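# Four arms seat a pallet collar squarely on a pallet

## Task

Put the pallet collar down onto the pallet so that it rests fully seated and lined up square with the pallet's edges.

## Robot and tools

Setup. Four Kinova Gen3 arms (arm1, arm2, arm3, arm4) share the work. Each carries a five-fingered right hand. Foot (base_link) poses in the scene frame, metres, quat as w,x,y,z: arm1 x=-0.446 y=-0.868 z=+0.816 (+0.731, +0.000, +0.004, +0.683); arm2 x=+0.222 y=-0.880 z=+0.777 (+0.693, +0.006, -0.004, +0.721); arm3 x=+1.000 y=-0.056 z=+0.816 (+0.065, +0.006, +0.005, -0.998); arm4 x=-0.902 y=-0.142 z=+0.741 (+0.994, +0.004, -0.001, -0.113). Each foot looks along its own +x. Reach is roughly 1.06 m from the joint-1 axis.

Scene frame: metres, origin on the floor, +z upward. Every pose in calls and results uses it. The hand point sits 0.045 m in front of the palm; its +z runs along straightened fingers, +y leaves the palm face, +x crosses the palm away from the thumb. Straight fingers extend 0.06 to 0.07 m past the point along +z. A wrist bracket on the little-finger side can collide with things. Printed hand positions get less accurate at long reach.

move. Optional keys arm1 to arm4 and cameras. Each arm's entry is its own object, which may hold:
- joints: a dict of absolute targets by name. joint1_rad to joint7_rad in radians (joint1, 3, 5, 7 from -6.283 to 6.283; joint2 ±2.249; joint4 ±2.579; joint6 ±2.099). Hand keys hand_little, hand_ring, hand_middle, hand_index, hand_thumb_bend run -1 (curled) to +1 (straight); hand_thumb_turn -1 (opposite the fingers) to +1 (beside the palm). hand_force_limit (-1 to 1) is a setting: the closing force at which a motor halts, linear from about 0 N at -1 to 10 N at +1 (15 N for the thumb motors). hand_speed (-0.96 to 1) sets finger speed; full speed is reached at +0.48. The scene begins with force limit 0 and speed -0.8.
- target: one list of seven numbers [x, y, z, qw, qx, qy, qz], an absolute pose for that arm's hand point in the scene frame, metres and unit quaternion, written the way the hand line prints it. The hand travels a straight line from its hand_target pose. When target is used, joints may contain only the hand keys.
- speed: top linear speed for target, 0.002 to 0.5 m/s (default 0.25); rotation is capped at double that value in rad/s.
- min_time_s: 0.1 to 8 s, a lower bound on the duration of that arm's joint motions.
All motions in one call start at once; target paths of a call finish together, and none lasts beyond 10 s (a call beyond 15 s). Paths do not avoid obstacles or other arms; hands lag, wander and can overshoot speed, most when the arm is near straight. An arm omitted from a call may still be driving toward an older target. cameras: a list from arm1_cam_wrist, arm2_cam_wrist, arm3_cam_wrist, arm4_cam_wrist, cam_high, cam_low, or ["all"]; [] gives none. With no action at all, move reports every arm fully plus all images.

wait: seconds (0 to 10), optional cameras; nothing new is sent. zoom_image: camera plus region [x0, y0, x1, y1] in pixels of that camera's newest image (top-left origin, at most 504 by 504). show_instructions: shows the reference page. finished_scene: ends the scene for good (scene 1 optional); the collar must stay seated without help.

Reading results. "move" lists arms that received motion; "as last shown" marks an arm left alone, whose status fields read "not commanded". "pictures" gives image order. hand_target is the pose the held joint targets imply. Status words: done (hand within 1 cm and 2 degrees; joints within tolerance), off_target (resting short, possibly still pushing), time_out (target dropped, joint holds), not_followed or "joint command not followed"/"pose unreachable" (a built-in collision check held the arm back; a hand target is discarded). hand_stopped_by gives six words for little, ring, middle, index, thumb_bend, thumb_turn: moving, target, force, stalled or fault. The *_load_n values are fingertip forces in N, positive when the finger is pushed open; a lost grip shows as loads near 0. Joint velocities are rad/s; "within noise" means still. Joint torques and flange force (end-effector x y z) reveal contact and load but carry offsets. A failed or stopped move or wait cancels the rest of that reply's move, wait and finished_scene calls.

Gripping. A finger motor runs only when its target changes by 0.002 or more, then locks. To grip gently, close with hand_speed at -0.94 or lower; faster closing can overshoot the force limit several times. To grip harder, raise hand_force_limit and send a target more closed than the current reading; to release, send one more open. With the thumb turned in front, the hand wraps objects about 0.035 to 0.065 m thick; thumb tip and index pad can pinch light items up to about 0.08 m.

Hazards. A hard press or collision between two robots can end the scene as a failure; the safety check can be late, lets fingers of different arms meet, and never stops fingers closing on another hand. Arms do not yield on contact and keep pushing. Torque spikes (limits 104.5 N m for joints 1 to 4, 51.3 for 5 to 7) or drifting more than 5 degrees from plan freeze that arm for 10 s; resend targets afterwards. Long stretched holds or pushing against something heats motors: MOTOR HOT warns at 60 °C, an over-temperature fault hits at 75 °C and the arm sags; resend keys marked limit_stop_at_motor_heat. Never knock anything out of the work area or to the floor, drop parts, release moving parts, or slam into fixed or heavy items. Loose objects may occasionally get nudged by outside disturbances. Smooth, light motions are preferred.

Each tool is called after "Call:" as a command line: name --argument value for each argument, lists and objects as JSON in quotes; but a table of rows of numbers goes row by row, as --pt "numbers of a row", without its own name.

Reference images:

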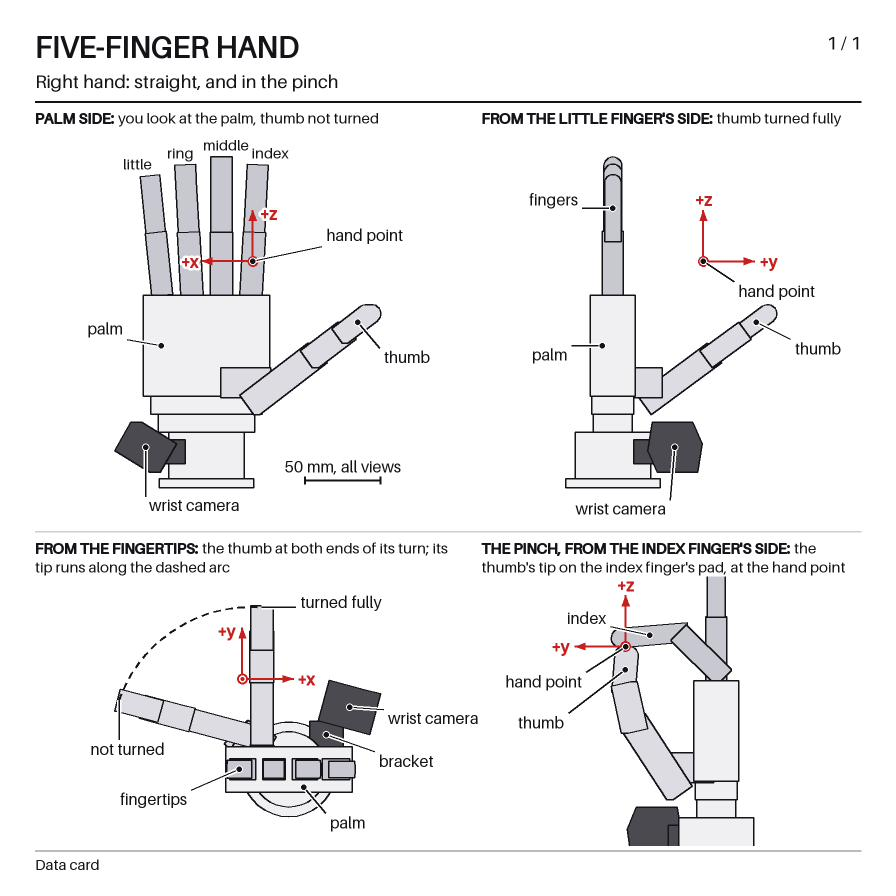

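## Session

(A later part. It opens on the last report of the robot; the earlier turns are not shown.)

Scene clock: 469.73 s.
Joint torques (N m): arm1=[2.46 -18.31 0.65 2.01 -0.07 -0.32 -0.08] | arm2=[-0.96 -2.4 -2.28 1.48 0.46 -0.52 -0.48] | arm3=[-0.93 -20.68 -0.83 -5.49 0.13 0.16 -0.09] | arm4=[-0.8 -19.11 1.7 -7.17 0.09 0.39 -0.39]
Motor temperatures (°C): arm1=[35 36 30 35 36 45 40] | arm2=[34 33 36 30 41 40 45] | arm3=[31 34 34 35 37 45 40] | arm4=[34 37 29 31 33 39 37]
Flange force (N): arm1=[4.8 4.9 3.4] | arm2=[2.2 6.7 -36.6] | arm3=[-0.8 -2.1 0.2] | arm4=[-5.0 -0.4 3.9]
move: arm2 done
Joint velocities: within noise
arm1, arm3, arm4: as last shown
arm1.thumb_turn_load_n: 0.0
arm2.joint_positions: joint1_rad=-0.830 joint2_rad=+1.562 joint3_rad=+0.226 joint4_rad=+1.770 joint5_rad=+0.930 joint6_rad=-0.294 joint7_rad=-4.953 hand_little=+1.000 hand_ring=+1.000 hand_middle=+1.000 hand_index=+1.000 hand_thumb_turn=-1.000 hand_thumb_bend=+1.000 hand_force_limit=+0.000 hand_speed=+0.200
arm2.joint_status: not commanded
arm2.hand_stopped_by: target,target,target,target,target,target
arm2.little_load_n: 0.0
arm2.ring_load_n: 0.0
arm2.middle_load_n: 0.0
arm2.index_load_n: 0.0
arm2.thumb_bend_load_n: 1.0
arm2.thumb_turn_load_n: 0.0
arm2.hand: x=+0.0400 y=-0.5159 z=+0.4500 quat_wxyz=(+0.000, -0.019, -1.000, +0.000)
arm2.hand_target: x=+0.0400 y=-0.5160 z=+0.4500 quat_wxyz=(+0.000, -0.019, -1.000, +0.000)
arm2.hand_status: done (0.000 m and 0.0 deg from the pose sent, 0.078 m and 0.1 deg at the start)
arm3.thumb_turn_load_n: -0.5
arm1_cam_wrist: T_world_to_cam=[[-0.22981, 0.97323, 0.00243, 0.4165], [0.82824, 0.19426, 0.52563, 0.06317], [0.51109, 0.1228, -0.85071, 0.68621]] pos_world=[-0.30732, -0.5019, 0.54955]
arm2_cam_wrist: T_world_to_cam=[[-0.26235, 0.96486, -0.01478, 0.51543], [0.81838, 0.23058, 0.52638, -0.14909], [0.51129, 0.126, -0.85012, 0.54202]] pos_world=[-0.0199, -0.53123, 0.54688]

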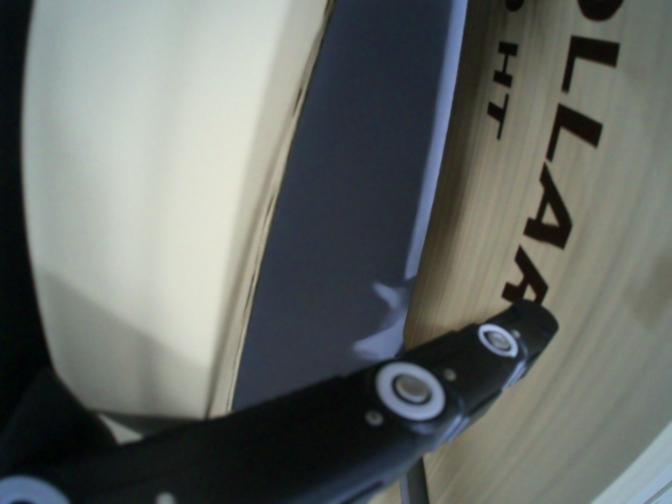

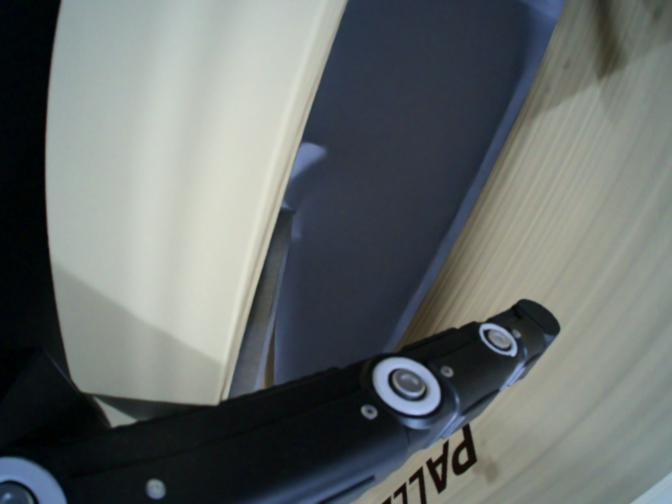

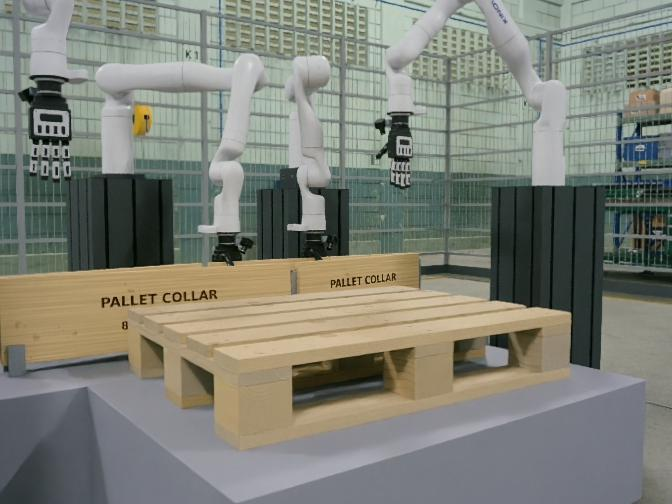

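Call:
move --arm2 '{"target": [0.035, -0.516, 0.465, 0, 0.0192, 0.9998, 0], "speed": 0.05}' --cameras '["arm2_cam_wrist", "cam_high"]'

Call:
zoom_image --camera "cam_high" --region '[280, 120, 440, 240]'

Scene clock: 494.03 s.
Joint torques (N m): arm1=[2.44 -18.59 0.68 1.91 -0.07 -0.39 -0.08] | arm2=[-0.48 -17.66 3.45 0.47 -0.12 0.38 -0.39] | arm3=[-0.87 -20.69 -0.86 -5.54 0.09 0.13 -0.1] | arm4=[-0.82 -19.14 1.67 -7.17 0.08 0.41 -0.39]
Motor temperatures (°C): arm1=[35 36 30 35 36 45 40] | arm2=[34 33 36 30 41 40 45] | arm3=[31 34 34 35 37 45 40] | arm4=[34 37 29 31 33 39 37]
Flange force (N): arm1=[4.8 4.6 3.9] | arm2=[0.4 2.1 -2.2] | arm3=[-0.6 -2.1 0.2] | arm4=[-5.1 -0.4 4.0]
move: arm2 done
Joint velocities: within noise
arm1, arm3, arm4: as last shown
arm2.joint_positions: joint1_rad=-0.826 joint2_rad=+1.522 joint3_rad=+0.212 joint4_rad=+1.794 joint5_rad=+0.949 joint6_rad=-0.272 joint7_rad=-4.963 hand_little=+1.000 hand_ring=+1.000 hand_middle=+1.000 hand_index=+1.000 hand_thumb_turn=-1.000 hand_thumb_bend=+1.000 hand_force_limit=+0.000 hand_speed=+0.200
arm2.joint_status: not commanded
arm2.hand_stopped_by: target,target,target,target,target,target
arm2.little_load_n: 0.0
arm2.ring_load_n: -0.5
arm2.middle_load_n: 0.0
arm2.index_load_n: 0.0
arm2.thumb_bend_load_n: 0.0
arm2.thumb_turn_load_n: 0.0
arm2.hand: x=+0.0350 y=-0.5160 z=+0.4650 quat_wxyz=(+0.000, -0.019, -1.000, +0.000)
arm2.hand_target: x=+0.0350 y=-0.5160 z=+0.4650 quat_wxyz=(+0.000, -0.019, -1.000, +0.000)
arm2.hand_status: done (0.000 m and 0.0 deg from the pose sent, 0.016 m and 0.0 deg at the start)
arm3.thumb_turn_load_n: 0.0
arm2_cam_wrist: T_world_to_cam=[[-0.26225, 0.96488, -0.01494, 0.51451], [0.81843, 0.2306, 0.5263, -0.15273], [0.51126, 0.12579, -0.85017, 0.55731]] pos_world=[-0.025, -0.53133, 0.56188]

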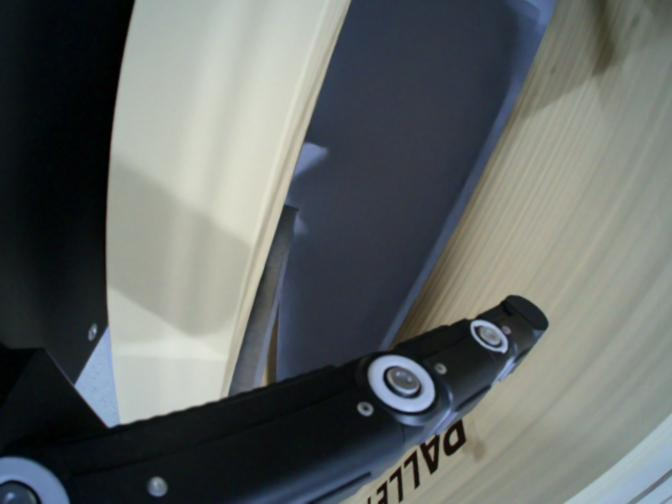

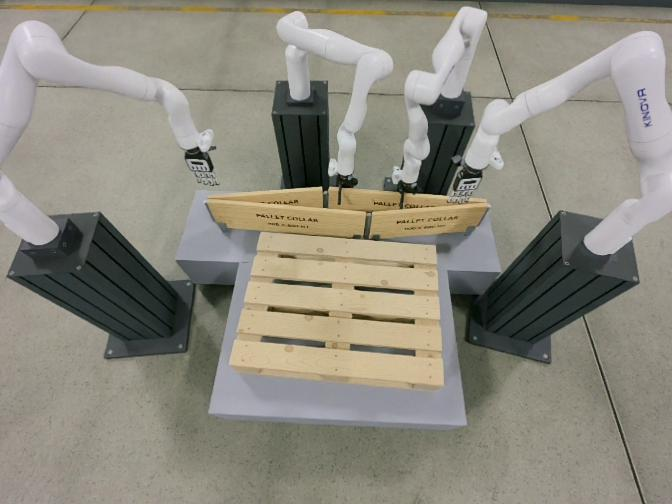

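Scaled by 3.150.

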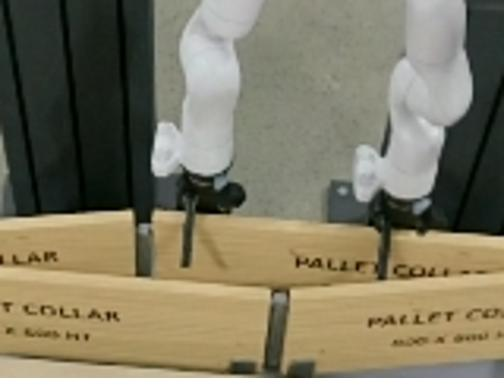

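Call:
move --arm1 '{"target": [-0.25, -0.485, 0.455, 0, 0.0192, 0.9998, 0], "speed": 0.03, "joints": {"hand_thumb_bend": 0.0, "hand_speed": 0.0}}' --arm2 '{"target": [0.035, -0.508, 0.46, 0, 0.0192, 0.9998, 0], "speed": 0.03, "joints": {"hand_thumb_bend": 0.0, "hand_speed": 0.0}}' --cameras '["arm1_cam_wrist", "arm2_cam_wrist"]'

Scene clock: 510.03 s.
Joint torques (N m): arm1=[1.21 -19.72 -0.74 -1.79 0.55 -1.58 0.3] | arm2=[-1.7 -10.88 -0.45 2.32 0.23 -0.27 -0.45] | arm3=[-0.96 -20.73 -0.78 -5.48 0.08 0.18 -0.09] | arm4=[-0.81 -19.13 1.7 -7.16 0.08 0.4 -0.39]
Motor temperatures (°C): arm1=[35 36 30 34 36 45 40] | arm2=[34 33 36 30 41 40 45] | arm3=[31 34 34 35 37 45 40] | arm4=[34 37 29 31 33 39 37]
Flange force (N): arm1=[4.8 -1.0 -2.6] | arm2=[1.5 9.0 -14.7] | arm3=[-0.9 -2.1 0.3] | arm4=[-5.0 -0.4 4.0]
move: arm1 done; arm2 done
Joint velocities: within noise
arm1.joint_positions: joint1_rad=+0.385 joint2_rad=+1.600 joint3_rad=-0.063 joint4_rad=+1.725 joint5_rad=-0.331 joint6_rad=-0.201 joint7_rad=-2.400 hand_little=+1.000 hand_ring=+1.000 hand_middle=+1.000 hand_index=+1.000 hand_thumb_turn=-1.000 hand_thumb_bend=+0.002 hand_force_limit=+0.000 hand_speed=+0.000
arm1.joint_status: all done
arm1.hand_stopped_by: target,target,target,target,target,target
arm1.little_load_n: 0.0
arm1.ring_load_n: 0.0
arm1.middle_load_n: 0.0
arm1.index_load_n: 0.0
arm1.thumb_bend_load_n: 2.5
arm1.thumb_turn_load_n: 0.0
arm1.hand: x=-0.2500 y=-0.4850 z=+0.4550 quat_wxyz=(+0.000, -0.019, -1.000, +0.000)
arm1.hand_target: x=-0.2500 y=-0.4850 z=+0.4550 quat_wxyz=(+0.000, -0.019, -1.000, +0.000)
arm1.hand_status: done (0.000 m and 0.0 deg from the pose sent, 0.010 m and 0.0 deg at the start)
arm2.joint_positions: joint1_rad=-0.796 joint2_rad=+1.528 joint3_rad=+0.193 joint4_rad=+1.764 joint5_rad=+0.981 joint6_rad=-0.243 joint7_rad=-4.971 hand_little=+1.000 hand_ring=+1.000 hand_middle=+1.000 hand_index=+1.000 hand_thumb_turn=-1.000 hand_thumb_bend=+0.002 hand_force_limit=+0.000 hand_speed=+0.000
arm2.joint_status: all done
arm2.hand_stopped_by: target,target,target,target,target,target
arm2.little_load_n: 0.0
arm2.ring_load_n: 0.0
arm2.middle_load_n: 0.0
arm2.index_load_n: 0.0
arm2.thumb_bend_load_n: 3.0
arm2.thumb_turn_load_n: 0.5
arm2.hand: x=+0.0349 y=-0.5079 z=+0.4600 quat_wxyz=(+0.000, -0.019, -1.000, +0.000)
arm2.hand_target: x=+0.0350 y=-0.5080 z=+0.4600 quat_wxyz=(+0.000, -0.019, -1.000, +0.000)
arm2.hand_status: done (0.000 m and 0.0 deg from the pose sent, 0.009 m and 0.0 deg at the start)
arm3, arm4: as last shown
arm1_cam_wrist: T_world_to_cam=[[-0.22981, 0.97323, 0.00243, 0.40773], [0.82824, 0.19426, 0.52563, 0.0588], [0.51109, 0.1228, -0.85071, 0.68936]] pos_world=[-0.30732, -0.4929, 0.55455]
arm2_cam_wrist: T_world_to_cam=[[-0.26229, 0.96487, -0.01482, 0.50655], [0.81847, 0.23058, 0.52625, -0.15195], [0.51118, 0.1259, -0.8502, 0.55212]] pos_world=[-0.025, -0.52323, 0.55688]

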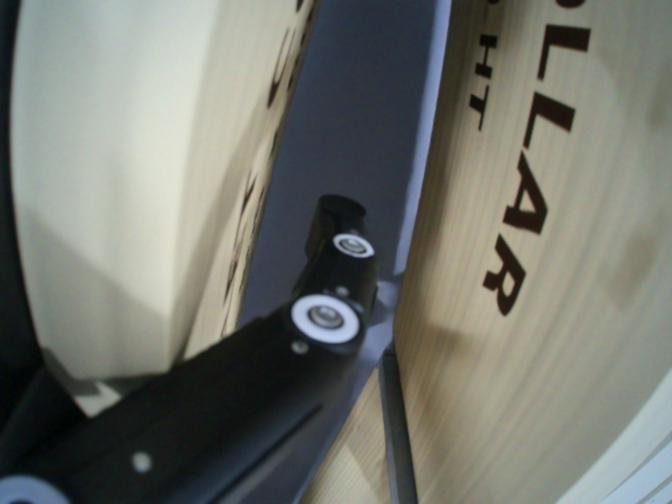

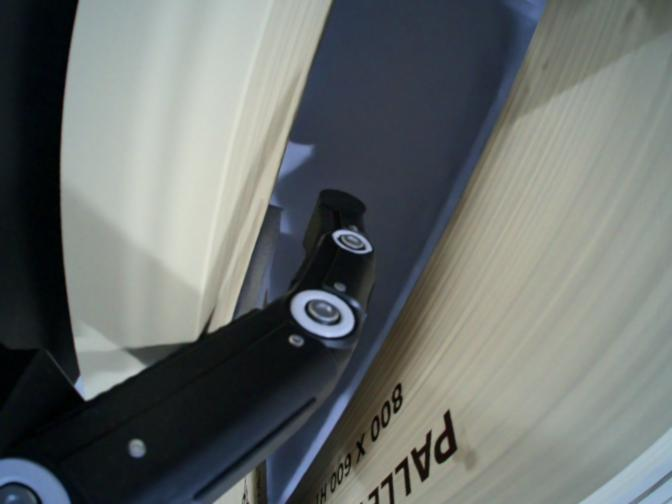

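Call:
move --arm1 '{"joints": {"hand_thumb_bend": 0.5}}' --arm2 '{"joints": {"hand_thumb_bend": 0.5}}'

Call:
move --arm1 '{"target": [-0.25, -0.487, 0.48, 0, 0.0192, 0.9998, 0], "speed": 0.05}' --arm2 '{"target": [0.035, -0.508, 0.48, 0, 0.0192, 0.9998, 0], "speed": 0.05}'

Call:
move --arm1 '{"target": [-0.25, -0.479, 0.48, 0, 0.0192, 0.9998, 0], "speed": 0.03}' --arm2 '{"target": [0.035, -0.499, 0.48, 0, 0.0192, 0.9998, 0], "speed": 0.03}'

Call:
move --arm1 '{"joints": {"hand_thumb_bend": -0.1, "hand_speed": -0.4}}' --arm2 '{"joints": {"hand_thumb_bend": -0.1, "hand_speed": -0.4}}' --cameras '["arm1_cam_wrist", "arm2_cam_wrist"]'

Scene clock: 556.20 s.
Joint torques (N m): arm1=[2.36 -19.18 0.57 1.38 0 -0.52 -0.06] | arm2=[-0.55 -17.69 3.28 0.38 -0.08 0.34 -0.38] | arm3=[-0.91 -20.69 -0.88 -5.59 0.1 0.18 -0.09] | arm4=[-0.8 -19.15 1.67 -7.17 0.07 0.41 -0.39]
Motor temperatures (°C): arm1=[35 37 30 34 36 45 40] | arm2=[34 33 36 30 40 40 45] | arm3=[31 35 34 35 37 45 40] | arm4=[34 37 29 31 33 39 37]
Flange force (N): arm1=[4.8 4.1 3.9] | arm2=[1.2 3.2 -2.5] | arm3=[-0.4 -2.3 0.3] | arm4=[-5.0 -0.4 4.0]
move: arm1 done; arm2 done
Joint velocities: within noise
arm1.joint_positions: joint1_rad=+0.385 joint2_rad=+1.600 joint3_rad=-0.063 joint4_rad=+1.725 joint5_rad=-0.331 joint6_rad=-0.201 joint7_rad=-2.400 hand_little=+1.000 hand_ring=+1.000 hand_middle=+1.000 hand_index=+1.000 hand_thumb_turn=-1.000 hand_thumb_bend=+0.500 hand_force_limit=+0.000 hand_speed=+0.000
arm1.joint_status: all done
arm1.hand_stopped_by: target,target,target,target,target,target
arm1.little_load_n: 0.0
arm1.ring_load_n: 0.0
arm1.middle_load_n: 0.0
arm1.index_load_n: 0.0
arm1.thumb_bend_load_n: 0.0
arm1.thumb_turn_load_n: 0.0
arm1.hand: x=-0.2500 y=-0.4849 z=+0.4550 quat_wxyz=(+0.000, -0.019, -1.000, +0.000)
arm1.hand_target: x=-0.2500 y=-0.4850 z=+0.4550 quat_wxyz=(+0.000, -0.019, -1.000, +0.000)
arm1.hand_status: not commanded
arm2.joint_positions: joint1_rad=-0.796 joint2_rad=+1.528 joint3_rad=+0.193 joint4_rad=+1.764 joint5_rad=+0.981 joint6_rad=-0.243 joint7_rad=-4.971 hand_little=+1.000 hand_ring=+1.000 hand_middle=+1.000 hand_index=+1.000 hand_thumb_turn=-1.000 hand_thumb_bend=+0.500 hand_force_limit=+0.000 hand_speed=+0.000
arm2.joint_status: all done
arm2.hand_stopped_by: target,target,target,target,target,target
arm2.little_load_n: 0.0
arm2.ring_load_n: 0.0
arm2.middle_load_n: 0.0
arm2.index_load_n: 0.0
arm2.thumb_bend_load_n: 0.0
arm2.thumb_turn_load_n: 0.0
arm2.hand: x=+0.0350 y=-0.5080 z=+0.4600 quat_wxyz=(+0.000, -0.019, -1.000, +0.000)
arm2.hand_target: x=+0.0350 y=-0.5080 z=+0.4600 quat_wxyz=(+0.000, -0.019, -1.000, +0.000)
arm2.hand_status: not commanded
arm3, arm4: as last shown
arm3.thumb_bend_load_n: -0.5
pictures: none

Scene clock: 557.20 s.
Joint torques (N m): arm1=[2.47 -18.75 0.7 1.78 -0.08 -0.37 -0.09] | arm2=[-0.58 -17.7 3.2 0.28 -0.12 0.36 -0.43] | arm3=[-1.01 -20.69 -0.85 -5.56 0.1 0.18 -0.04] | arm4=[-0.77 -19.15 1.68 -7.19 0.12 0.41 -0.42]
Motor temperatures (°C): arm1=[35 37 30 34 36 45 40] | arm2=[34 33 36 30 40 40 45] | arm3=[31 35 34 35 37 45 40] | arm4=[34 37 29 31 33 39 37]
Flange force (N): arm1=[4.8 4.7 3.7] | arm2=[1.1 3.5 -2.7] | arm3=[-0.5 -2.4 0.2] | arm4=[-5.1 -0.4 4.0]
move: arm1 done; arm2 done
Joint velocities: within noise
arm1.joint_positions: joint1_rad=+0.388 joint2_rad=+1.542 joint3_rad=-0.065 joint4_rad=+1.790 joint5_rad=-0.331 joint6_rad=-0.208 joint7_rad=-2.401 hand_little=+1.000 hand_ring=+1.000 hand_middle=+1.000 hand_index=+1.000 hand_thumb_turn=-1.000 hand_thumb_bend=+0.500 hand_force_limit=+0.000 hand_speed=+0.000
arm1.joint_status: not commanded
arm1.hand_stopped_by: target,target,target,target,target,target
arm1.little_load_n: 0.0
arm1.ring_load_n: 0.0
arm1.middle_load_n: 0.0
arm1.index_load_n: 0.0
arm1.thumb_bend_load_n: 0.0
arm1.thumb_turn_load_n: 0.0
arm1.hand: x=-0.2500 y=-0.4870 z=+0.4800 quat_wxyz=(+0.000, -0.019, -1.000, +0.000)
arm1.hand_target: x=-0.2500 y=-0.4870 z=+0.4800 quat_wxyz=(+0.000, -0.019, -1.000, +0.000)
arm1.hand_status: done (0.000 m and 0.0 deg from the pose sent, 0.025 m and 0.0 deg at the start)
arm2.joint_positions: joint1_rad=-0.789 joint2_rad=+1.478 joint3_rad=+0.188 joint4_rad=+1.805 joint5_rad=+0.997 joint6_rad=-0.233 joint7_rad=-4.973 hand_little=+1.000 hand_ring=+1.000 hand_middle=+1.000 hand_index=+1.000 hand_thumb_turn=-1.000 hand_thumb_bend=+0.500 hand_force_limit=+0.000 hand_speed=+0.000
arm2.joint_status: not commanded
arm2.hand_stopped_by: target,target,target,target,target,target
arm2.little_load_n: 0.0
arm2.ring_load_n: 0.0
arm2.middle_load_n: 0.0
arm2.index_load_n: 0.0
arm2.thumb_bend_load_n: 0.0
arm2.thumb_turn_load_n: 0.0
arm2.hand: x=+0.0350 y=-0.5080 z=+0.4800 quat_wxyz=(+0.000, -0.019, -1.000, +0.000)
arm2.hand_target: x=+0.0350 y=-0.5080 z=+0.4800 quat_wxyz=(+0.000, -0.019, -1.000, +0.000)
arm2.hand_status: done (0.000 m and 0.0 deg from the pose sent, 0.020 m and 0.0 deg at the start)
arm3, arm4: as last shown
arm3.thumb_bend_load_n: 0.0
arm4.thumb_bend_load_n: -0.5
pictures: none

Scene clock: 558.17 s.
Joint torques (N m): arm1=[1.73 -20.89 -0.12 -0.95 0.26 -1.4 0.11] | arm2=[-0.47 -18.03 3.08 0.09 -0.07 0.39 -0.37] | arm3=[-0.93 -20.68 -0.79 -5.54 0.12 0.2 -0.09] | arm4=[-0.77 -19.1 1.7 -7.15 0.08 0.39 -0.39]
Motor temperatures (°C): arm1=[35 37 30 34 36 45 40] | arm2=[34 33 36 30 40 40 45] | arm3=[31 35 34 35 37 45 40] | arm4=[34 37 29 31 33 39 37]
Flange force (N): arm1=[5.0 0.5 2.4] | arm2=[1.9 4.1 -2.5] | arm3=[-0.5 -2.3 0.2] | arm4=[-4.9 -0.4 3.9]
move: arm1 done; arm2 done
Joint velocities: within noise
arm1.joint_positions: joint1_rad=+0.374 joint2_rad=+1.539 joint3_rad=-0.059 joint4_rad=+1.770 joint5_rad=-0.341 joint6_rad=-0.184 joint7_rad=-2.404 hand_little=+1.000 hand_ring=+1.000 hand_middle=+1.000 hand_index=+1.000 hand_thumb_turn=-1.000 hand_thumb_bend=+0.500 hand_force_limit=+0.000 hand_speed=+0.000
arm1.joint_status: not commanded
arm1.hand_stopped_by: target,target,target,target,target,target
arm1.little_load_n: 0.0
arm1.ring_load_n: 0.0
arm1.middle_load_n: 0.0
arm1.index_load_n: 0.0
arm1.thumb_bend_load_n: 0.0
arm1.thumb_turn_load_n: 0.0
arm1.hand: x=-0.2500 y=-0.4790 z=+0.4800 quat_wxyz=(+0.000, -0.019, -1.000, +0.000)
arm1.hand_target: x=-0.2500 y=-0.4790 z=+0.4800 quat_wxyz=(+0.000, -0.019, -1.000, +0.000)
arm1.hand_status: done (0.000 m and 0.0 deg from the pose sent, 0.008 m and 0.0 deg at the start)
arm2.joint_positions: joint1_rad=-0.750 joint2_rad=+1.471 joint3_rad=+0.158 joint4_rad=+1.782 joint5_rad=+1.041 joint6_rad=-0.192 joint7_rad=-4.984 hand_little=+1.000 hand_ring=+1.000 hand_middle=+1.000 hand_index=+1.000 hand_thumb_turn=-1.000 hand_thumb_bend=+0.500 hand_force_limit=+0.000 hand_speed=+0.000
arm2.joint_status: not commanded
arm2.hand_stopped_by: target,target,target,target,target,target
arm2.little_load_n: 0.0
arm2.ring_load_n: 0.0
arm2.middle_load_n: 0.0
arm2.index_load_n: 0.0
arm2.thumb_bend_load_n: 0.0
arm2.thumb_turn_load_n: 0.0
arm2.hand: x=+0.0350 y=-0.4990 z=+0.4800 quat_wxyz=(+0.000, -0.019, -1.000, +0.000)
arm2.hand_target: x=+0.0350 y=-0.4990 z=+0.4800 quat_wxyz=(+0.000, -0.019, -1.000, +0.000)
arm2.hand_status: done (0.000 m and 0.0 deg from the pose sent, 0.009 m and 0.0 deg at the start)
arm3.joint_positions: joint1_rad=-0.362 joint2_rad=+0.928 joint3_rad=-0.229 joint4_rad=+1.451 joint5_rad=+0.259 joint6_rad=+0.777 joint7_rad=-2.423 hand_little=+1.000 hand_ring=+1.000 hand_middle=+1.000 hand_index=+1.000 hand_thumb_turn=-1.000 hand_thumb_bend=+1.000 hand_force_limit=+0.000 hand_speed=+0.200
arm3.joint_status: not commanded
arm3.hand_stopped_by: target,target,target,target,target,target
arm3.little_load_n: 0.0
arm3.ring_load_n: 0.0
arm3.middle_load_n: 0.5
arm3.index_load_n: 0.0
arm3.thumb_bend_load_n: 0.0
arm3.thumb_turn_load_n: 0.0
arm3.hand: x=+0.5000 y=-0.4200 z=+0.8000 quat_wxyz=(+0.000, -1.000, +0.018, +0.000)
arm3.hand_target: x=+0.5000 y=-0.4200 z=+0.8000 quat_wxyz=(+0.000, -1.000, +0.018, +0.000)
arm3.hand_status: not commanded
arm4.joint_positions: joint1_rad=+0.038 joint2_rad=+0.722 joint3_rad=+0.049 joint4_rad=+1.622 joint5_rad=-0.032 joint6_rad=+0.798 joint7_rad=-4.233 hand_little=+1.000 hand_ring=+1.000 hand_middle=+1.000 hand_index=+1.000 hand_thumb_turn=-1.000 hand_thumb_bend=+1.000 hand_force_limit=+0.000 hand_speed=+0.200
arm4.joint_status: not commanded
arm4.hand_stopped_by: target,target,target,target,target,target
arm4.little_load_n: 0.0
arm4.ring_load_n: 0.0
arm4.middle_load_n: 0.0
arm4.index_load_n: 0.0
arm4.thumb_bend_load_n: 0.0
arm4.thumb_turn_load_n: 0.0
arm4.hand: x=-0.4500 y=-0.3800 z=+0.8000 quat_wxyz=(+0.000, -0.997, -0.078, +0.000)
arm4.hand_target: x=-0.4500 y=-0.3800 z=+0.8000 quat_wxyz=(+0.000, -0.997, -0.078, +0.000)
arm4.hand_status: not commanded
pictures: none

Scene clock: 559.37 s.
Joint torques (N m): arm1=[1.69 -20.92 -0.13 -0.98 0.26 -1.38 0.12] | arm2=[-0.48 -18.06 3.02 0.09 -0.09 0.33 -0.32] | arm3=[-0.94 -20.7 -0.87 -5.58 0.09 0.14 -0.08] | arm4=[-0.8 -19.11 1.68 -7.15 0.1 0.42 -0.4]
Motor temperatures (°C): arm1=[35 37 30 34 36 45 40] | arm2=[34 33 36 30 40 40 45] | arm3=[31 35 34 35 37 45 40] | arm4=[34 37 29 31 33 39 37]
Flange force (N): arm1=[5.0 0.3 2.4] | arm2=[2.0 4.3 -2.5] | arm3=[-0.5 -2.3 0.2] | arm4=[-5.0 -0.4 4.0]
move: arm1 done; arm2 done
Joint velocities: within noise
arm1.joint_positions: joint1_rad=+0.374 joint2_rad=+1.539 joint3_rad=-0.059 joint4_rad=+1.770 joint5_rad=-0.341 joint6_rad=-0.184 joint7_rad=-2.404 hand_little=+1.000 hand_ring=+1.000 hand_middle=+1.000 hand_index=+1.000 hand_thumb_turn=-1.000 hand_thumb_bend=-0.100 hand_force_limit=+0.000 hand_speed=-0.400
arm1.joint_status: all done
arm1.hand_stopped_by: target,target,target,target,target,target
arm1.little_load_n: 0.0
arm1.ring_load_n: 0.0
arm1.middle_load_n: 0.0
arm1.index_load_n: 0.0
arm1.thumb_bend_load_n: 0.0
arm1.thumb_turn_load_n: 0.0
arm1.hand: x=-0.2500 y=-0.4790 z=+0.4800 quat_wxyz=(+0.000, -0.019, -1.000, +0.000)
arm1.hand_target: x=-0.2500 y=-0.4790 z=+0.4800 quat_wxyz=(+0.000, -0.019, -1.000, +0.000)
arm1.hand_status: not commanded
arm2.joint_positions: joint1_rad=-0.750 joint2_rad=+1.471 joint3_rad=+0.158 joint4_rad=+1.782 joint5_rad=+1.041 joint6_rad=-0.192 joint7_rad=-4.984 hand_little=+1.000 hand_ring=+1.000 hand_middle=+1.000 hand_index=+1.000 hand_thumb_turn=-1.000 hand_thumb_bend=-0.100 hand_force_limit=+0.000 hand_speed=-0.400
arm2.joint_status: all done
arm2.hand_stopped_by: target,target,target,target,target,target
arm2.little_load_n: 0.0
arm2.ring_load_n: 0.0
arm2.middle_load_n: 0.0
arm2.index_load_n: 0.0
arm2.thumb_bend_load_n: 0.0
arm2.thumb_turn_load_n: 0.0
arm2.hand: x=+0.0350 y=-0.4990 z=+0.4800 quat_wxyz=(+0.000, -0.019, -1.000, +0.000)
arm2.hand_target: x=+0.0350 y=-0.4990 z=+0.4800 quat_wxyz=(+0.000, -0.019, -1.000, +0.000)
arm2.hand_status: not commanded
arm3, arm4: as last shown
arm3.middle_load_n: 0.0
arm1_cam_wrist: T_world_to_cam=[[-0.22989, 0.97321, 0.00238, 0.40183], [0.82821, 0.19436, 0.52563, 0.04453], [0.51109, 0.12281, -0.85071, 0.70989]] pos_world=[-0.30732, -0.4869, 0.57955]
arm2_cam_wrist: T_world_to_cam=[[-0.26225, 0.96488, -0.01494, 0.49833], [0.81843, 0.2306, 0.5263, -0.16454], [0.51126, 0.12579, -0.85017, 0.56793]] pos_world=[-0.025, -0.51433, 0.57688]

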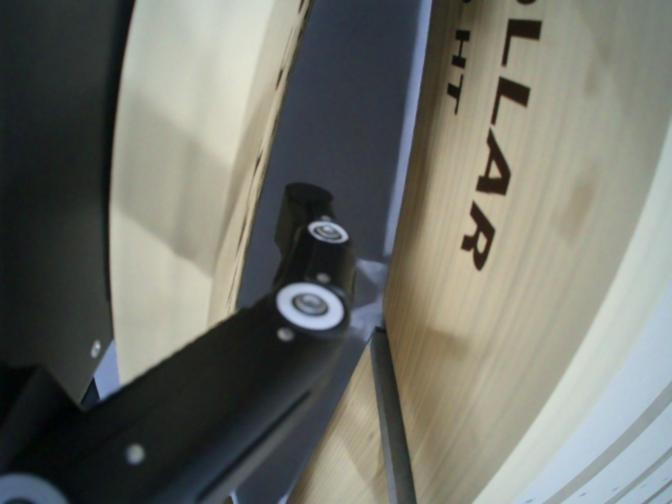

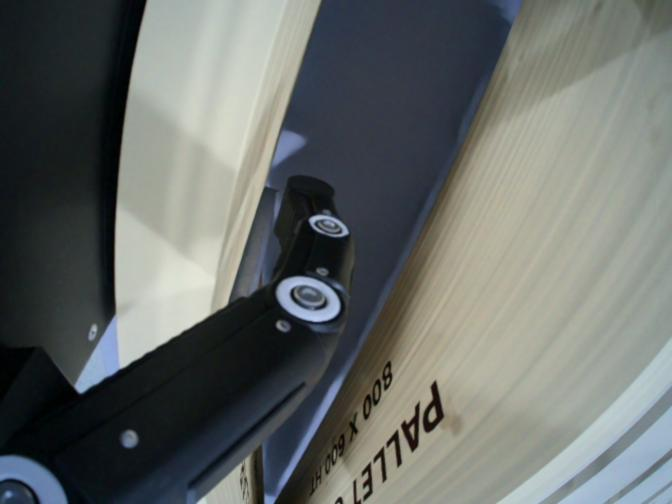

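Call:
move --arm1 '{"joints": {"hand_thumb_bend": -1.0, "hand_speed": -0.92, "hand_force_limit": 0.6}}' --arm2 '{"joints": {"hand_thumb_bend": -1.0, "hand_speed": -0.92, "hand_force_limit": 0.6}}' --cameras '["arm1_cam_wrist", "arm2_cam_wrist", "cam_high"]'

Scene clock: 568.47 s.
Joint torques (N m): arm1=[1.22 -21.69 -0.38 -2.2 0.54 -1.85 0.35] | arm2=[-1.37 -15.98 1.26 3.98 0.08 0.51 -0.55] | arm3=[-0.94 -20.71 -0.83 -5.53 0.12 0.15 -0.06] | arm4=[-0.81 -19.11 1.64 -7.16 0.07 0.44 -0.39]
Motor temperatures (°C): arm1=[35 37 30 34 36 45 40] | arm2=[34 33 36 30 40 40 45] | arm3=[31 35 34 35 37 45 40] | arm4=[34 37 29 31 33 39 37]
Flange force (N): arm1=[5.3 -1.9 1.3] | arm2=[4.1 11.8 0.9] | arm3=[-0.7 -2.1 0.2] | arm4=[-5.1 -0.4 4.0]
move: arm1 off_target; arm2 off_target
Joint velocities: within noise
arm1.joint_positions: joint1_rad=+0.374 joint2_rad=+1.539 joint3_rad=-0.059 joint4_rad=+1.770 joint5_rad=-0.341 joint6_rad=-0.184 joint7_rad=-2.404 hand_little=+1.000 hand_ring=+1.000 hand_middle=+1.000 hand_index=+1.000 hand_thumb_turn=-1.000 hand_thumb_bend=-0.407 hand_force_limit=+0.600 hand_speed=-0.920
arm1.joint_status: hand_thumb_bend off_target (ended at -0.407, target -1.000); the others done
arm1.hand_stopped_by: target,target,target,target,force,target
arm1.little_load_n: 0.0
arm1.ring_load_n: 0.0
arm1.middle_load_n: 0.0
arm1.index_load_n: 0.0
arm1.thumb_bend_load_n: 12.0
arm1.thumb_turn_load_n: 1.0
arm1.hand: x=-0.2500 y=-0.4790 z=+0.4800 quat_wxyz=(+0.000, -0.019, -1.000, +0.000)
arm1.hand_target: x=-0.2500 y=-0.4790 z=+0.4800 quat_wxyz=(+0.000, -0.019, -1.000, +0.000)
arm1.hand_status: not commanded
arm2.joint_positions: joint1_rad=-0.750 joint2_rad=+1.471 joint3_rad=+0.158 joint4_rad=+1.782 joint5_rad=+1.041 joint6_rad=-0.192 joint7_rad=-4.984 hand_little=+1.000 hand_ring=+1.000 hand_middle=+1.000 hand_index=+1.000 hand_thumb_turn=-1.000 hand_thumb_bend=-0.359 hand_force_limit=+0.600 hand_speed=-0.920
arm2.joint_status: hand_thumb_bend off_target (ended at -0.359, target -1.000); the others done
arm2.hand_stopped_by: target,target,target,target,force,target
arm2.little_load_n: 0.0
arm2.ring_load_n: 0.0
arm2.middle_load_n: 0.0
arm2.index_load_n: 0.0
arm2.thumb_bend_load_n: 10.5
arm2.thumb_turn_load_n: 0.0
arm2.hand: x=+0.0350 y=-0.4990 z=+0.4800 quat_wxyz=(+0.000, -0.019, -1.000, +0.000)
arm2.hand_target: x=+0.0350 y=-0.4990 z=+0.4800 quat_wxyz=(+0.000, -0.019, -1.000, +0.000)
arm2.hand_status: not commanded
arm3, arm4: as last shown
arm4.middle_load_n: 0.5
arm1_cam_wrist: T_world_to_cam=[[-0.22986, 0.97322, 0.00251, 0.40176], [0.82823, 0.19426, 0.52565, 0.04448], [0.51108, 0.1229, -0.8507, 0.70993]] pos_world=[-0.30732, -0.4869, 0.57955]
arm2_cam_wrist: T_world_to_cam=[[-0.26225, 0.96488, -0.01494, 0.49833], [0.81843, 0.2306, 0.5263, -0.16454], [0.51126, 0.12579, -0.85017, 0.56793]] pos_world=[-0.025, -0.51433, 0.57688]

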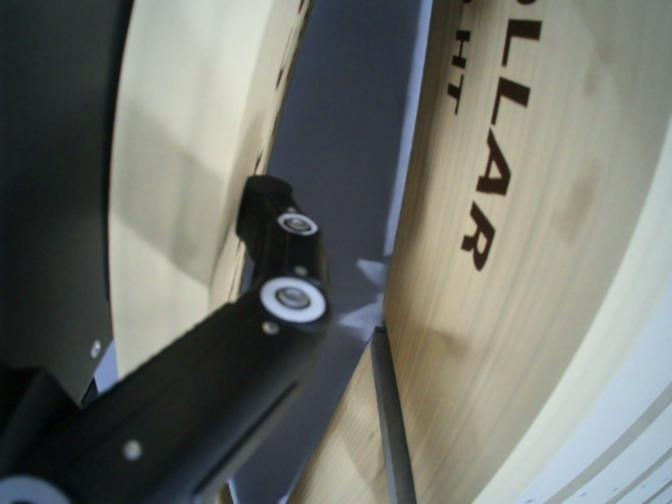

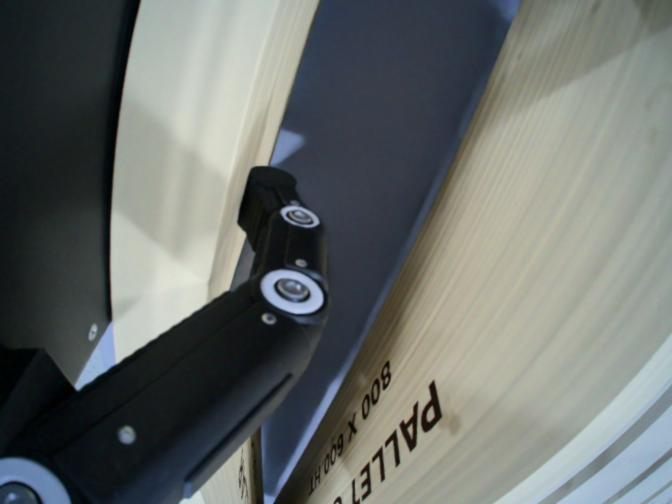

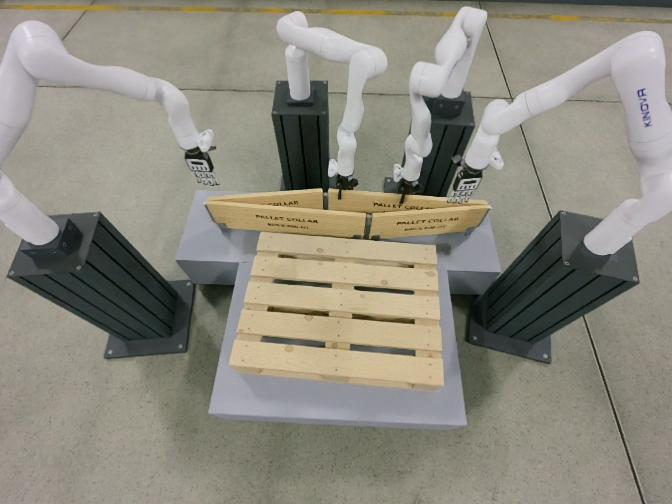

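Call:
move --arm1 '{"target": [-0.238, -0.529, 0.48, 0, 0.0192, 0.9998, 0], "speed": 0.03}' --arm2 '{"target": [0.047, -0.549, 0.48, 0, 0.0192, 0.9998, 0], "speed": 0.03}' --cameras '["arm1_cam_wrist", "arm3_cam_wrist", "arm4_cam_wrist", "cam_high"]'

Scene clock: 583.03 s.
Joint torques (N m): arm1=[6.31 -13.66 7.64 2.52 -1.38 -0.37 -0.12] | arm2=[-0.91 0.21 -3.89 10.19 2.17 1.84 -0.76] | arm3=[-0.99 -20.72 -0.83 -5.54 0.1 0.13 -0.08] | arm4=[-0.77 -19.12 1.68 -7.14 0.07 0.42 -0.37]
Motor temperatures (°C): arm1=[35 38 30 34 36 45 40] | arm2=[34 33 36 30 40 40 45] | arm3=[31 35 34 35 37 45 40] | arm4=[34 37 29 31 33 39 37]
Flange force (N): arm1=[14.7 10.0 -6.8] | arm2=[9.2 15.6 -23.4] | arm3=[-0.8 -2.2 0.2] | arm4=[-4.9 -0.5 4.0]
move: arm1 done; arm2 done
Joint velocities: within noise
arm1.joint_positions: joint1_rad=+0.487 joint2_rad=+1.560 joint3_rad=-0.078 joint4_rad=+1.872 joint5_rad=-0.265 joint6_rad=-0.308 joint7_rad=-2.372 hand_little=+1.000 hand_ring=+1.000 hand_middle=+1.000 hand_index=+1.000 hand_thumb_turn=-1.000 hand_thumb_bend=-0.403 hand_force_limit=+0.600 hand_speed=-0.920
arm1.joint_status: not commanded
arm1.hand_stopped_by: target,target,target,target,force,target
arm1.little_load_n: 0.0
arm1.ring_load_n: 0.0
arm1.middle_load_n: 0.0
arm1.index_load_n: -0.5
arm1.thumb_bend_load_n: 29.0
arm1.thumb_turn_load_n: 0.0
arm1.hand: x=-0.2380 y=-0.5290 z=+0.4800 quat_wxyz=(+0.000, -0.019, -1.000, +0.000)
arm1.hand_target: x=-0.2380 y=-0.5290 z=+0.4800 quat_wxyz=(+0.000, -0.019, -1.000, +0.000)
arm1.hand_status: done (0.000 m and 0.0 deg from the pose sent, 0.051 m and 0.0 deg at the start)
arm2.joint_positions: joint1_rad=-0.933 joint2_rad=+1.522 joint3_rad=+0.285 joint4_rad=+1.924 joint5_rad=+0.813 joint6_rad=-0.411 joint7_rad=-4.905 hand_little=+1.000 hand_ring=+1.000 hand_middle=+1.000 hand_index=+1.000 hand_thumb_turn=-1.000 hand_thumb_bend=-0.353 hand_force_limit=+0.600 hand_speed=-0.920
arm2.joint_status: not commanded
arm2.hand_stopped_by: target,target,target,target,force,target
arm2.little_load_n: 0.0
arm2.ring_load_n: 0.0
arm2.middle_load_n: 0.0
arm2.index_load_n: 0.0
arm2.thumb_bend_load_n: 43.0
arm2.thumb_turn_load_n: 0.0
arm2.hand: x=+0.0470 y=-0.5490 z=+0.4800 quat_wxyz=(+0.000, -0.019, -1.000, +0.000)
arm2.hand_target: x=+0.0470 y=-0.5490 z=+0.4800 quat_wxyz=(+0.000, -0.019, -1.000, +0.000)
arm2.hand_status: done (0.000 m and 0.0 deg from the pose sent, 0.051 m and 0.0 deg at the start)
arm3, arm4: as last shown
arm3.thumb_bend_load_n: -0.5
arm4.middle_load_n: 0.0
arm1_cam_wrist: T_world_to_cam=[[-0.22981, 0.97323, 0.00243, 0.45325], [0.82824, 0.19426, 0.52563, 0.04427], [0.51109, 0.1228, -0.85071, 0.7099]] pos_world=[-0.29532, -0.5369, 0.57955]
arm3_cam_wrist: T_world_to_cam=[[0.20633, -0.9784, -0.01237, -0.50267], [-0.83126, -0.18194, 0.52527, -0.08429], [-0.51618, -0.0981, -0.85084, 1.00862]] pos_world=[0.55428, -0.40821, 0.89624]
arm4_cam_wrist: T_world_to_cam=[[0.36048, -0.93245, -0.0245, -0.16748], [-0.79456, -0.32072, 0.51557, -0.88799], [-0.4886, -0.16639, -0.8565, 0.51986]] pos_world=[-0.39119, -0.35446, 0.89897]

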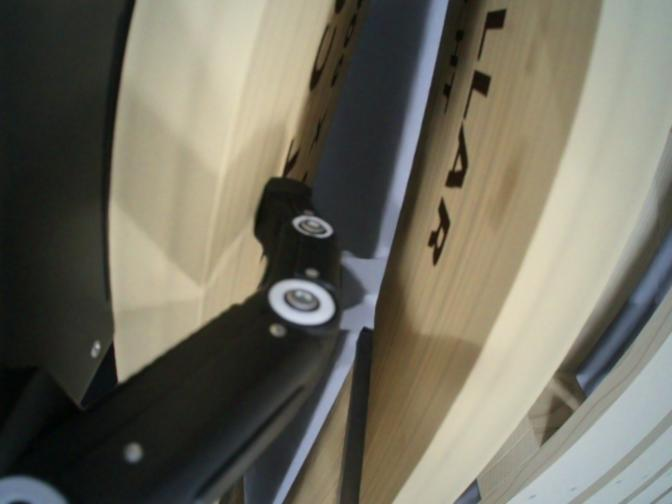

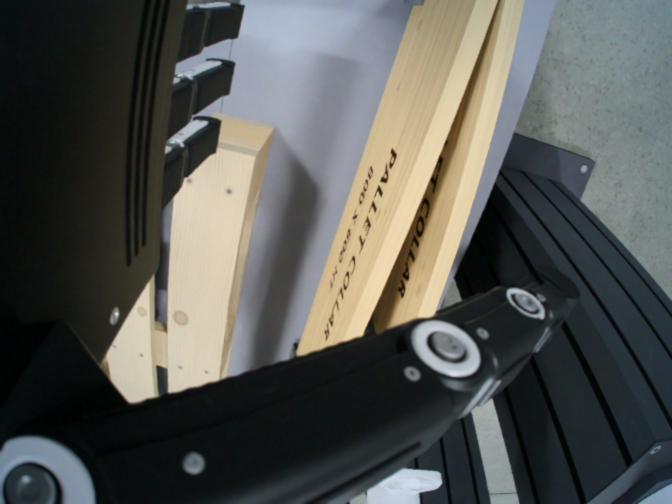

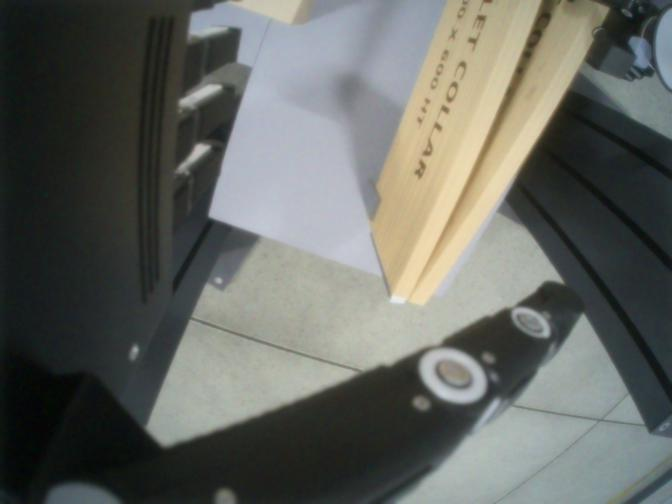

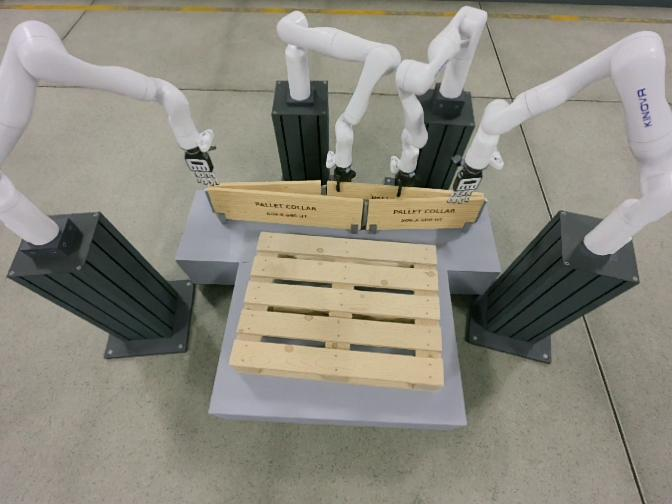

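Call:
move --arm1 '{"target": [-0.238, -0.527, 0.48, 0, 0.0192, 0.9998, 0], "speed": 0.02}' --arm2 '{"target": [0.047, -0.546, 0.48, 0, 0.0192, 0.9998, 0], "speed": 0.02}' --arm3 '{"target": [0.48, -0.50, 0.7, 0, 0.0192, 0.9998, 0], "speed": 0.25}' --arm4 '{"target": [-0.30, -0.44, 0.72, 0, -0.0758, 0.9971, 0], "speed": 0.25}' --cameras '["all"]'

Scene clock: 618.47 s.
Joint torques (N m): arm1=[7.09 -11.14 8.34 4.36 -1.61 0.51 -0.28] | arm2=[0.29 0.55 -1.59 6.41 1.58 1.74 -0.53] | arm3=[-0.95 -26.57 0.64 -6.27 0.04 0.16 -0.05] | arm4=[-0.84 -24.91 -2.36 -7.28 0.01 0.3 -0.38]
Motor temperatures (°C): arm1=[35 37 30 34 36 45 40] | arm2=[34 33 36 31 40 40 45] | arm3=[31 35 34 35 37 45 40] | arm4=[34 38 29 31 33 38 37]
Flange force (N): arm1=[14.6 13.9 -8.5] | arm2=[8.5 8.1 -32.4] | arm3=no reading | arm4=[6.9 1.5 2.0]
move: arm1 done; arm2 done; arm3 done; arm4 not_followed
Joint velocities: arm1=[within noise] | arm2=[within noise] | arm3=[0 0.001 0.012 0 -0.011 0 0.001] | arm4=[within noise]
arm1.joint_positions: joint1_rad=+0.484 joint2_rad=+1.559 joint3_rad=-0.077 joint4_rad=+1.868 joint5_rad=-0.267 joint6_rad=-0.303 joint7_rad=-2.373 hand_little=+1.000 hand_ring=+1.000 hand_middle=+1.000 hand_index=+1.000 hand_thumb_turn=-1.000 hand_thumb_bend=-0.403 hand_force_limit=+0.600 hand_speed=-0.920
arm1.joint_status: not commanded
arm1.hand_stopped_by: target,target,target,target,force,target
arm1.little_load_n: 0.0
arm1.ring_load_n: 0.0
arm1.middle_load_n: 0.0
arm1.index_load_n: 0.0
arm1.thumb_bend_load_n: 28.0
arm1.thumb_turn_load_n: 0.0
arm1.hand: x=-0.2380 y=-0.5270 z=+0.4800 quat_wxyz=(+0.000, -0.019, -1.000, +0.000)
arm1.hand_target: x=-0.2380 y=-0.5270 z=+0.4800 quat_wxyz=(+0.000, -0.019, -1.000, +0.000)
arm1.hand_status: done (0.000 m and 0.0 deg from the pose sent, 0.002 m and 0.0 deg at the start)
arm2.joint_positions: joint1_rad=-0.924 joint2_rad=+1.520 joint3_rad=+0.283 joint4_rad=+1.917 joint5_rad=+0.824 joint6_rad=-0.403 joint7_rad=-4.908 hand_little=+1.000 hand_ring=+1.000 hand_middle=+1.000 hand_index=+1.000 hand_thumb_turn=-1.000 hand_thumb_bend=-0.353 hand_force_limit=+0.600 hand_speed=-0.920
arm2.joint_status: not commanded
arm2.hand_stopped_by: target,target,target,target,force,target
arm2.little_load_n: 0.0
arm2.ring_load_n: 0.0
arm2.middle_load_n: 0.0
arm2.index_load_n: 0.0
arm2.thumb_bend_load_n: 39.5
arm2.thumb_turn_load_n: 0.0
arm2.hand: x=+0.0470 y=-0.5460 z=+0.4800 quat_wxyz=(+0.000, -0.019, -1.000, +0.000)
arm2.hand_target: x=+0.0470 y=-0.5460 z=+0.4800 quat_wxyz=(+0.000, -0.019, -1.000, +0.000)
arm2.hand_status: done (0.000 m and 0.0 deg from the pose sent, 0.003 m and 0.0 deg at the start)
arm3.joint_positions: joint1_rad=-0.628 joint2_rad=+1.639 joint3_rad=-0.673 joint4_rad=+0.035 joint5_rad=+0.676 joint6_rad=+1.427 joint7_rad=+0.754 hand_little=+1.000 hand_ring=+1.000 hand_middle=+1.000 hand_index=+1.000 hand_thumb_turn=-1.000 hand_thumb_bend=+1.000 hand_force_limit=+0.000 hand_speed=+0.200
arm3.joint_status: not commanded
arm3.hand_stopped_by: target,target,target,target,target,target
arm3.little_load_n: 0.0
arm3.ring_load_n: 0.0
arm3.middle_load_n: 0.0
arm3.index_load_n: 0.0
arm3.thumb_bend_load_n: 0.0
arm3.thumb_turn_load_n: 0.0
arm3.hand: x=+0.4806 y=-0.4995 z=+0.7001 quat_wxyz=(+0.012, -0.018, -1.000, +0.012)
arm3.hand_target: x=+0.4806 y=-0.4995 z=+0.7001 quat_wxyz=(+0.012, -0.018, -1.000, +0.012)
arm3.hand_status: done (0.001 m and 1.9 deg from the pose sent, 0.130 m and 179.9 deg at the start; a joint's target at an end of its range on 31 of 206 steps)
arm4.joint_positions: joint1_rad=+0.538 joint2_rad=+1.183 joint3_rad=-0.636 joint4_rad=+0.973 joint5_rad=+0.657 joint6_rad=+1.153 joint7_rad=-1.507 hand_little=+1.000 hand_ring=+1.000 hand_middle=+1.000 hand_index=+1.000 hand_thumb_turn=-1.000 hand_thumb_bend=+1.000 hand_force_limit=+0.000 hand_speed=+0.200
arm4.joint_status: not commanded
arm4.hand_stopped_by: target,target,target,target,target,target
arm4.little_load_n: 0.0
arm4.ring_load_n: 0.0
arm4.middle_load_n: 0.5
arm4.index_load_n: 0.0
arm4.thumb_bend_load_n: 0.0
arm4.thumb_turn_load_n: 0.0
arm4.hand: x=-0.3136 y=-0.4347 z=+0.7271 quat_wxyz=(-0.001, -0.065, -0.998, +0.001)
arm4.hand_target: x=-0.3136 y=-0.4347 z=+0.7271 quat_wxyz=(-0.001, -0.065, -0.998, +0.001)
arm4.hand_status: not_followed (0.016 m and 16.2 deg from the pose sent, 0.180 m and 179.8 deg at the start; pose on its path clipped on 15 of 206 steps)
pictures: arm1_cam_wrist, arm2_cam_wrist, arm3_cam_wrist, arm4_cam_wrist, cam_high, cam_low
pose unreachable (arm4 arm): on one or more control steps of this call this arm could not follow its commanded pose, so it was not sent that pose on those steps. On the call's last step it was still not sent that pose. It may still have moved: this result reports where it is.
cause: moving toward the commanded pose would bring a part of the arm too close to another arm (this arm's hand and a part of the arm1 arm, along the way the arms are being sent, or toward where that arm still pushes).
arm1_cam_wrist: T_world_to_cam=[[-0.22981, 0.97323, 0.00243, 0.45131], [0.82824, 0.19426, 0.52563, 0.04388], [0.51109, 0.1228, -0.85071, 0.70965]] pos_world=[-0.29532, -0.5349, 0.57955]
arm2_cam_wrist: T_world_to_cam=[[-0.26233, 0.96486, -0.01499, 0.54685], [0.81841, 0.23069, 0.5263, -0.16348], [0.51126, 0.12579, -0.85017, 0.56771]] pos_world=[-0.013, -0.56133, 0.57688]
arm3_cam_wrist: T_world_to_cam=[[-0.20719, 0.97785, -0.02967, 0.61027], [0.84399, 0.194, 0.50004, -0.6621], [0.49472, 0.07856, -0.86549, 0.51844]] pos_world=[0.42877, -0.50904, 0.79789]
arm4_cam_wrist: T_world_to_cam=[[-0.08302, 0.99617, -0.02738, 0.43193], [0.85126, 0.08517, 0.51778, -0.0686], [0.51813, 0.01968, -0.85508, 0.91046]] pos_world=[-0.37748, -0.44235, 0.82586]

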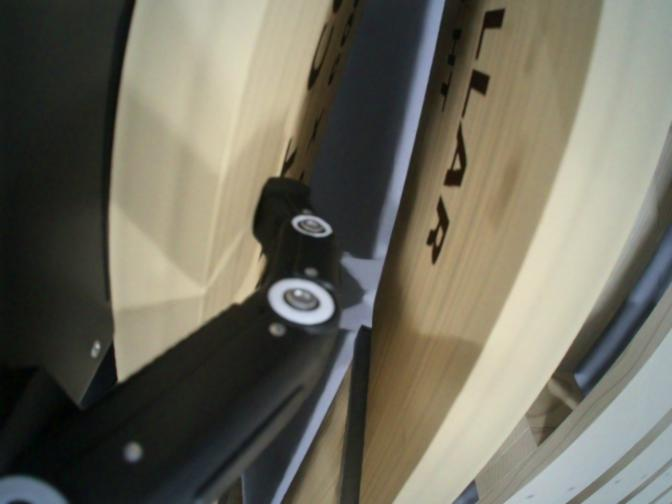

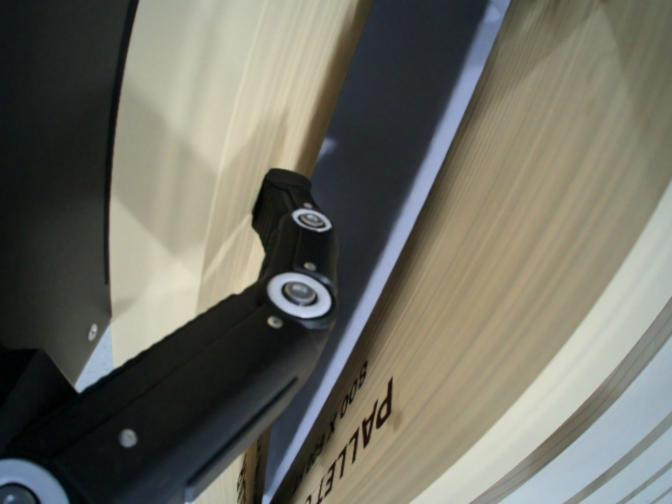

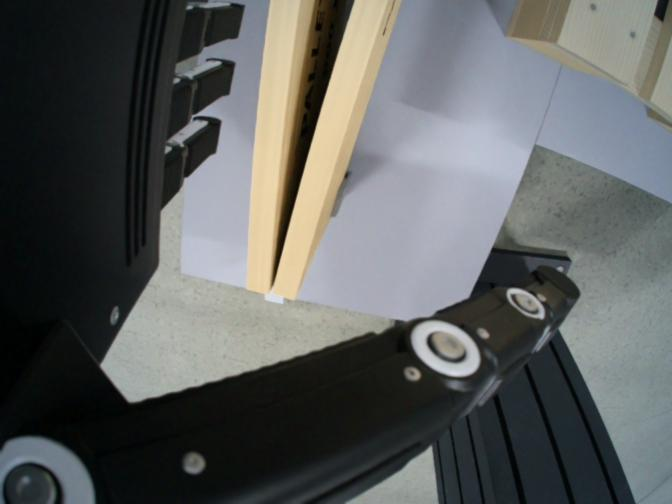

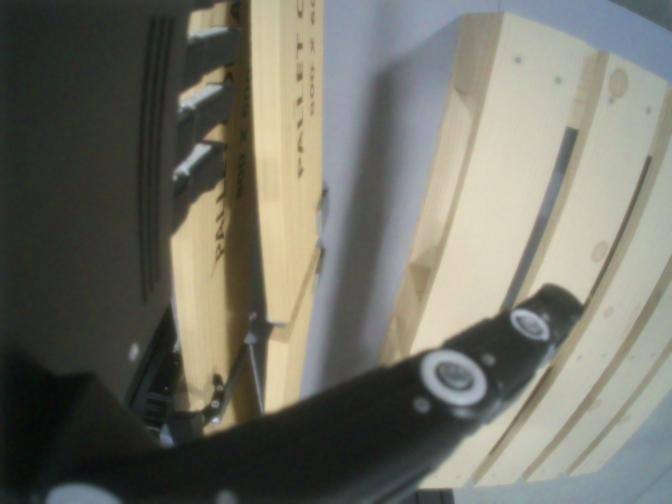

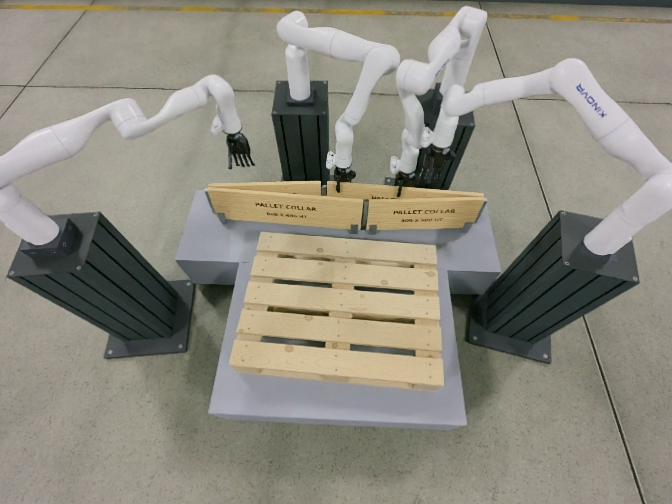

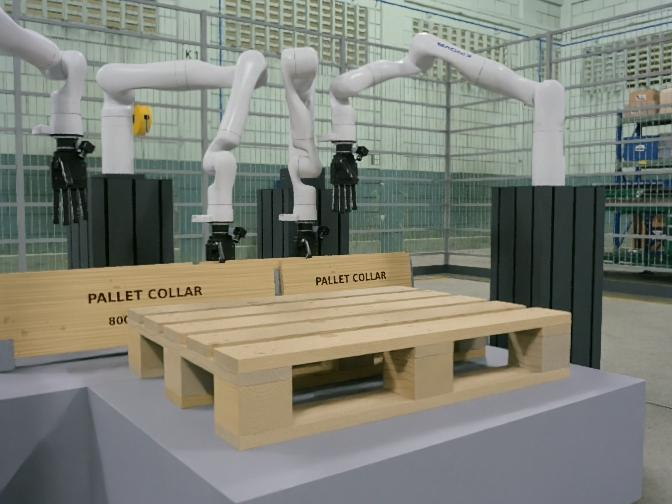

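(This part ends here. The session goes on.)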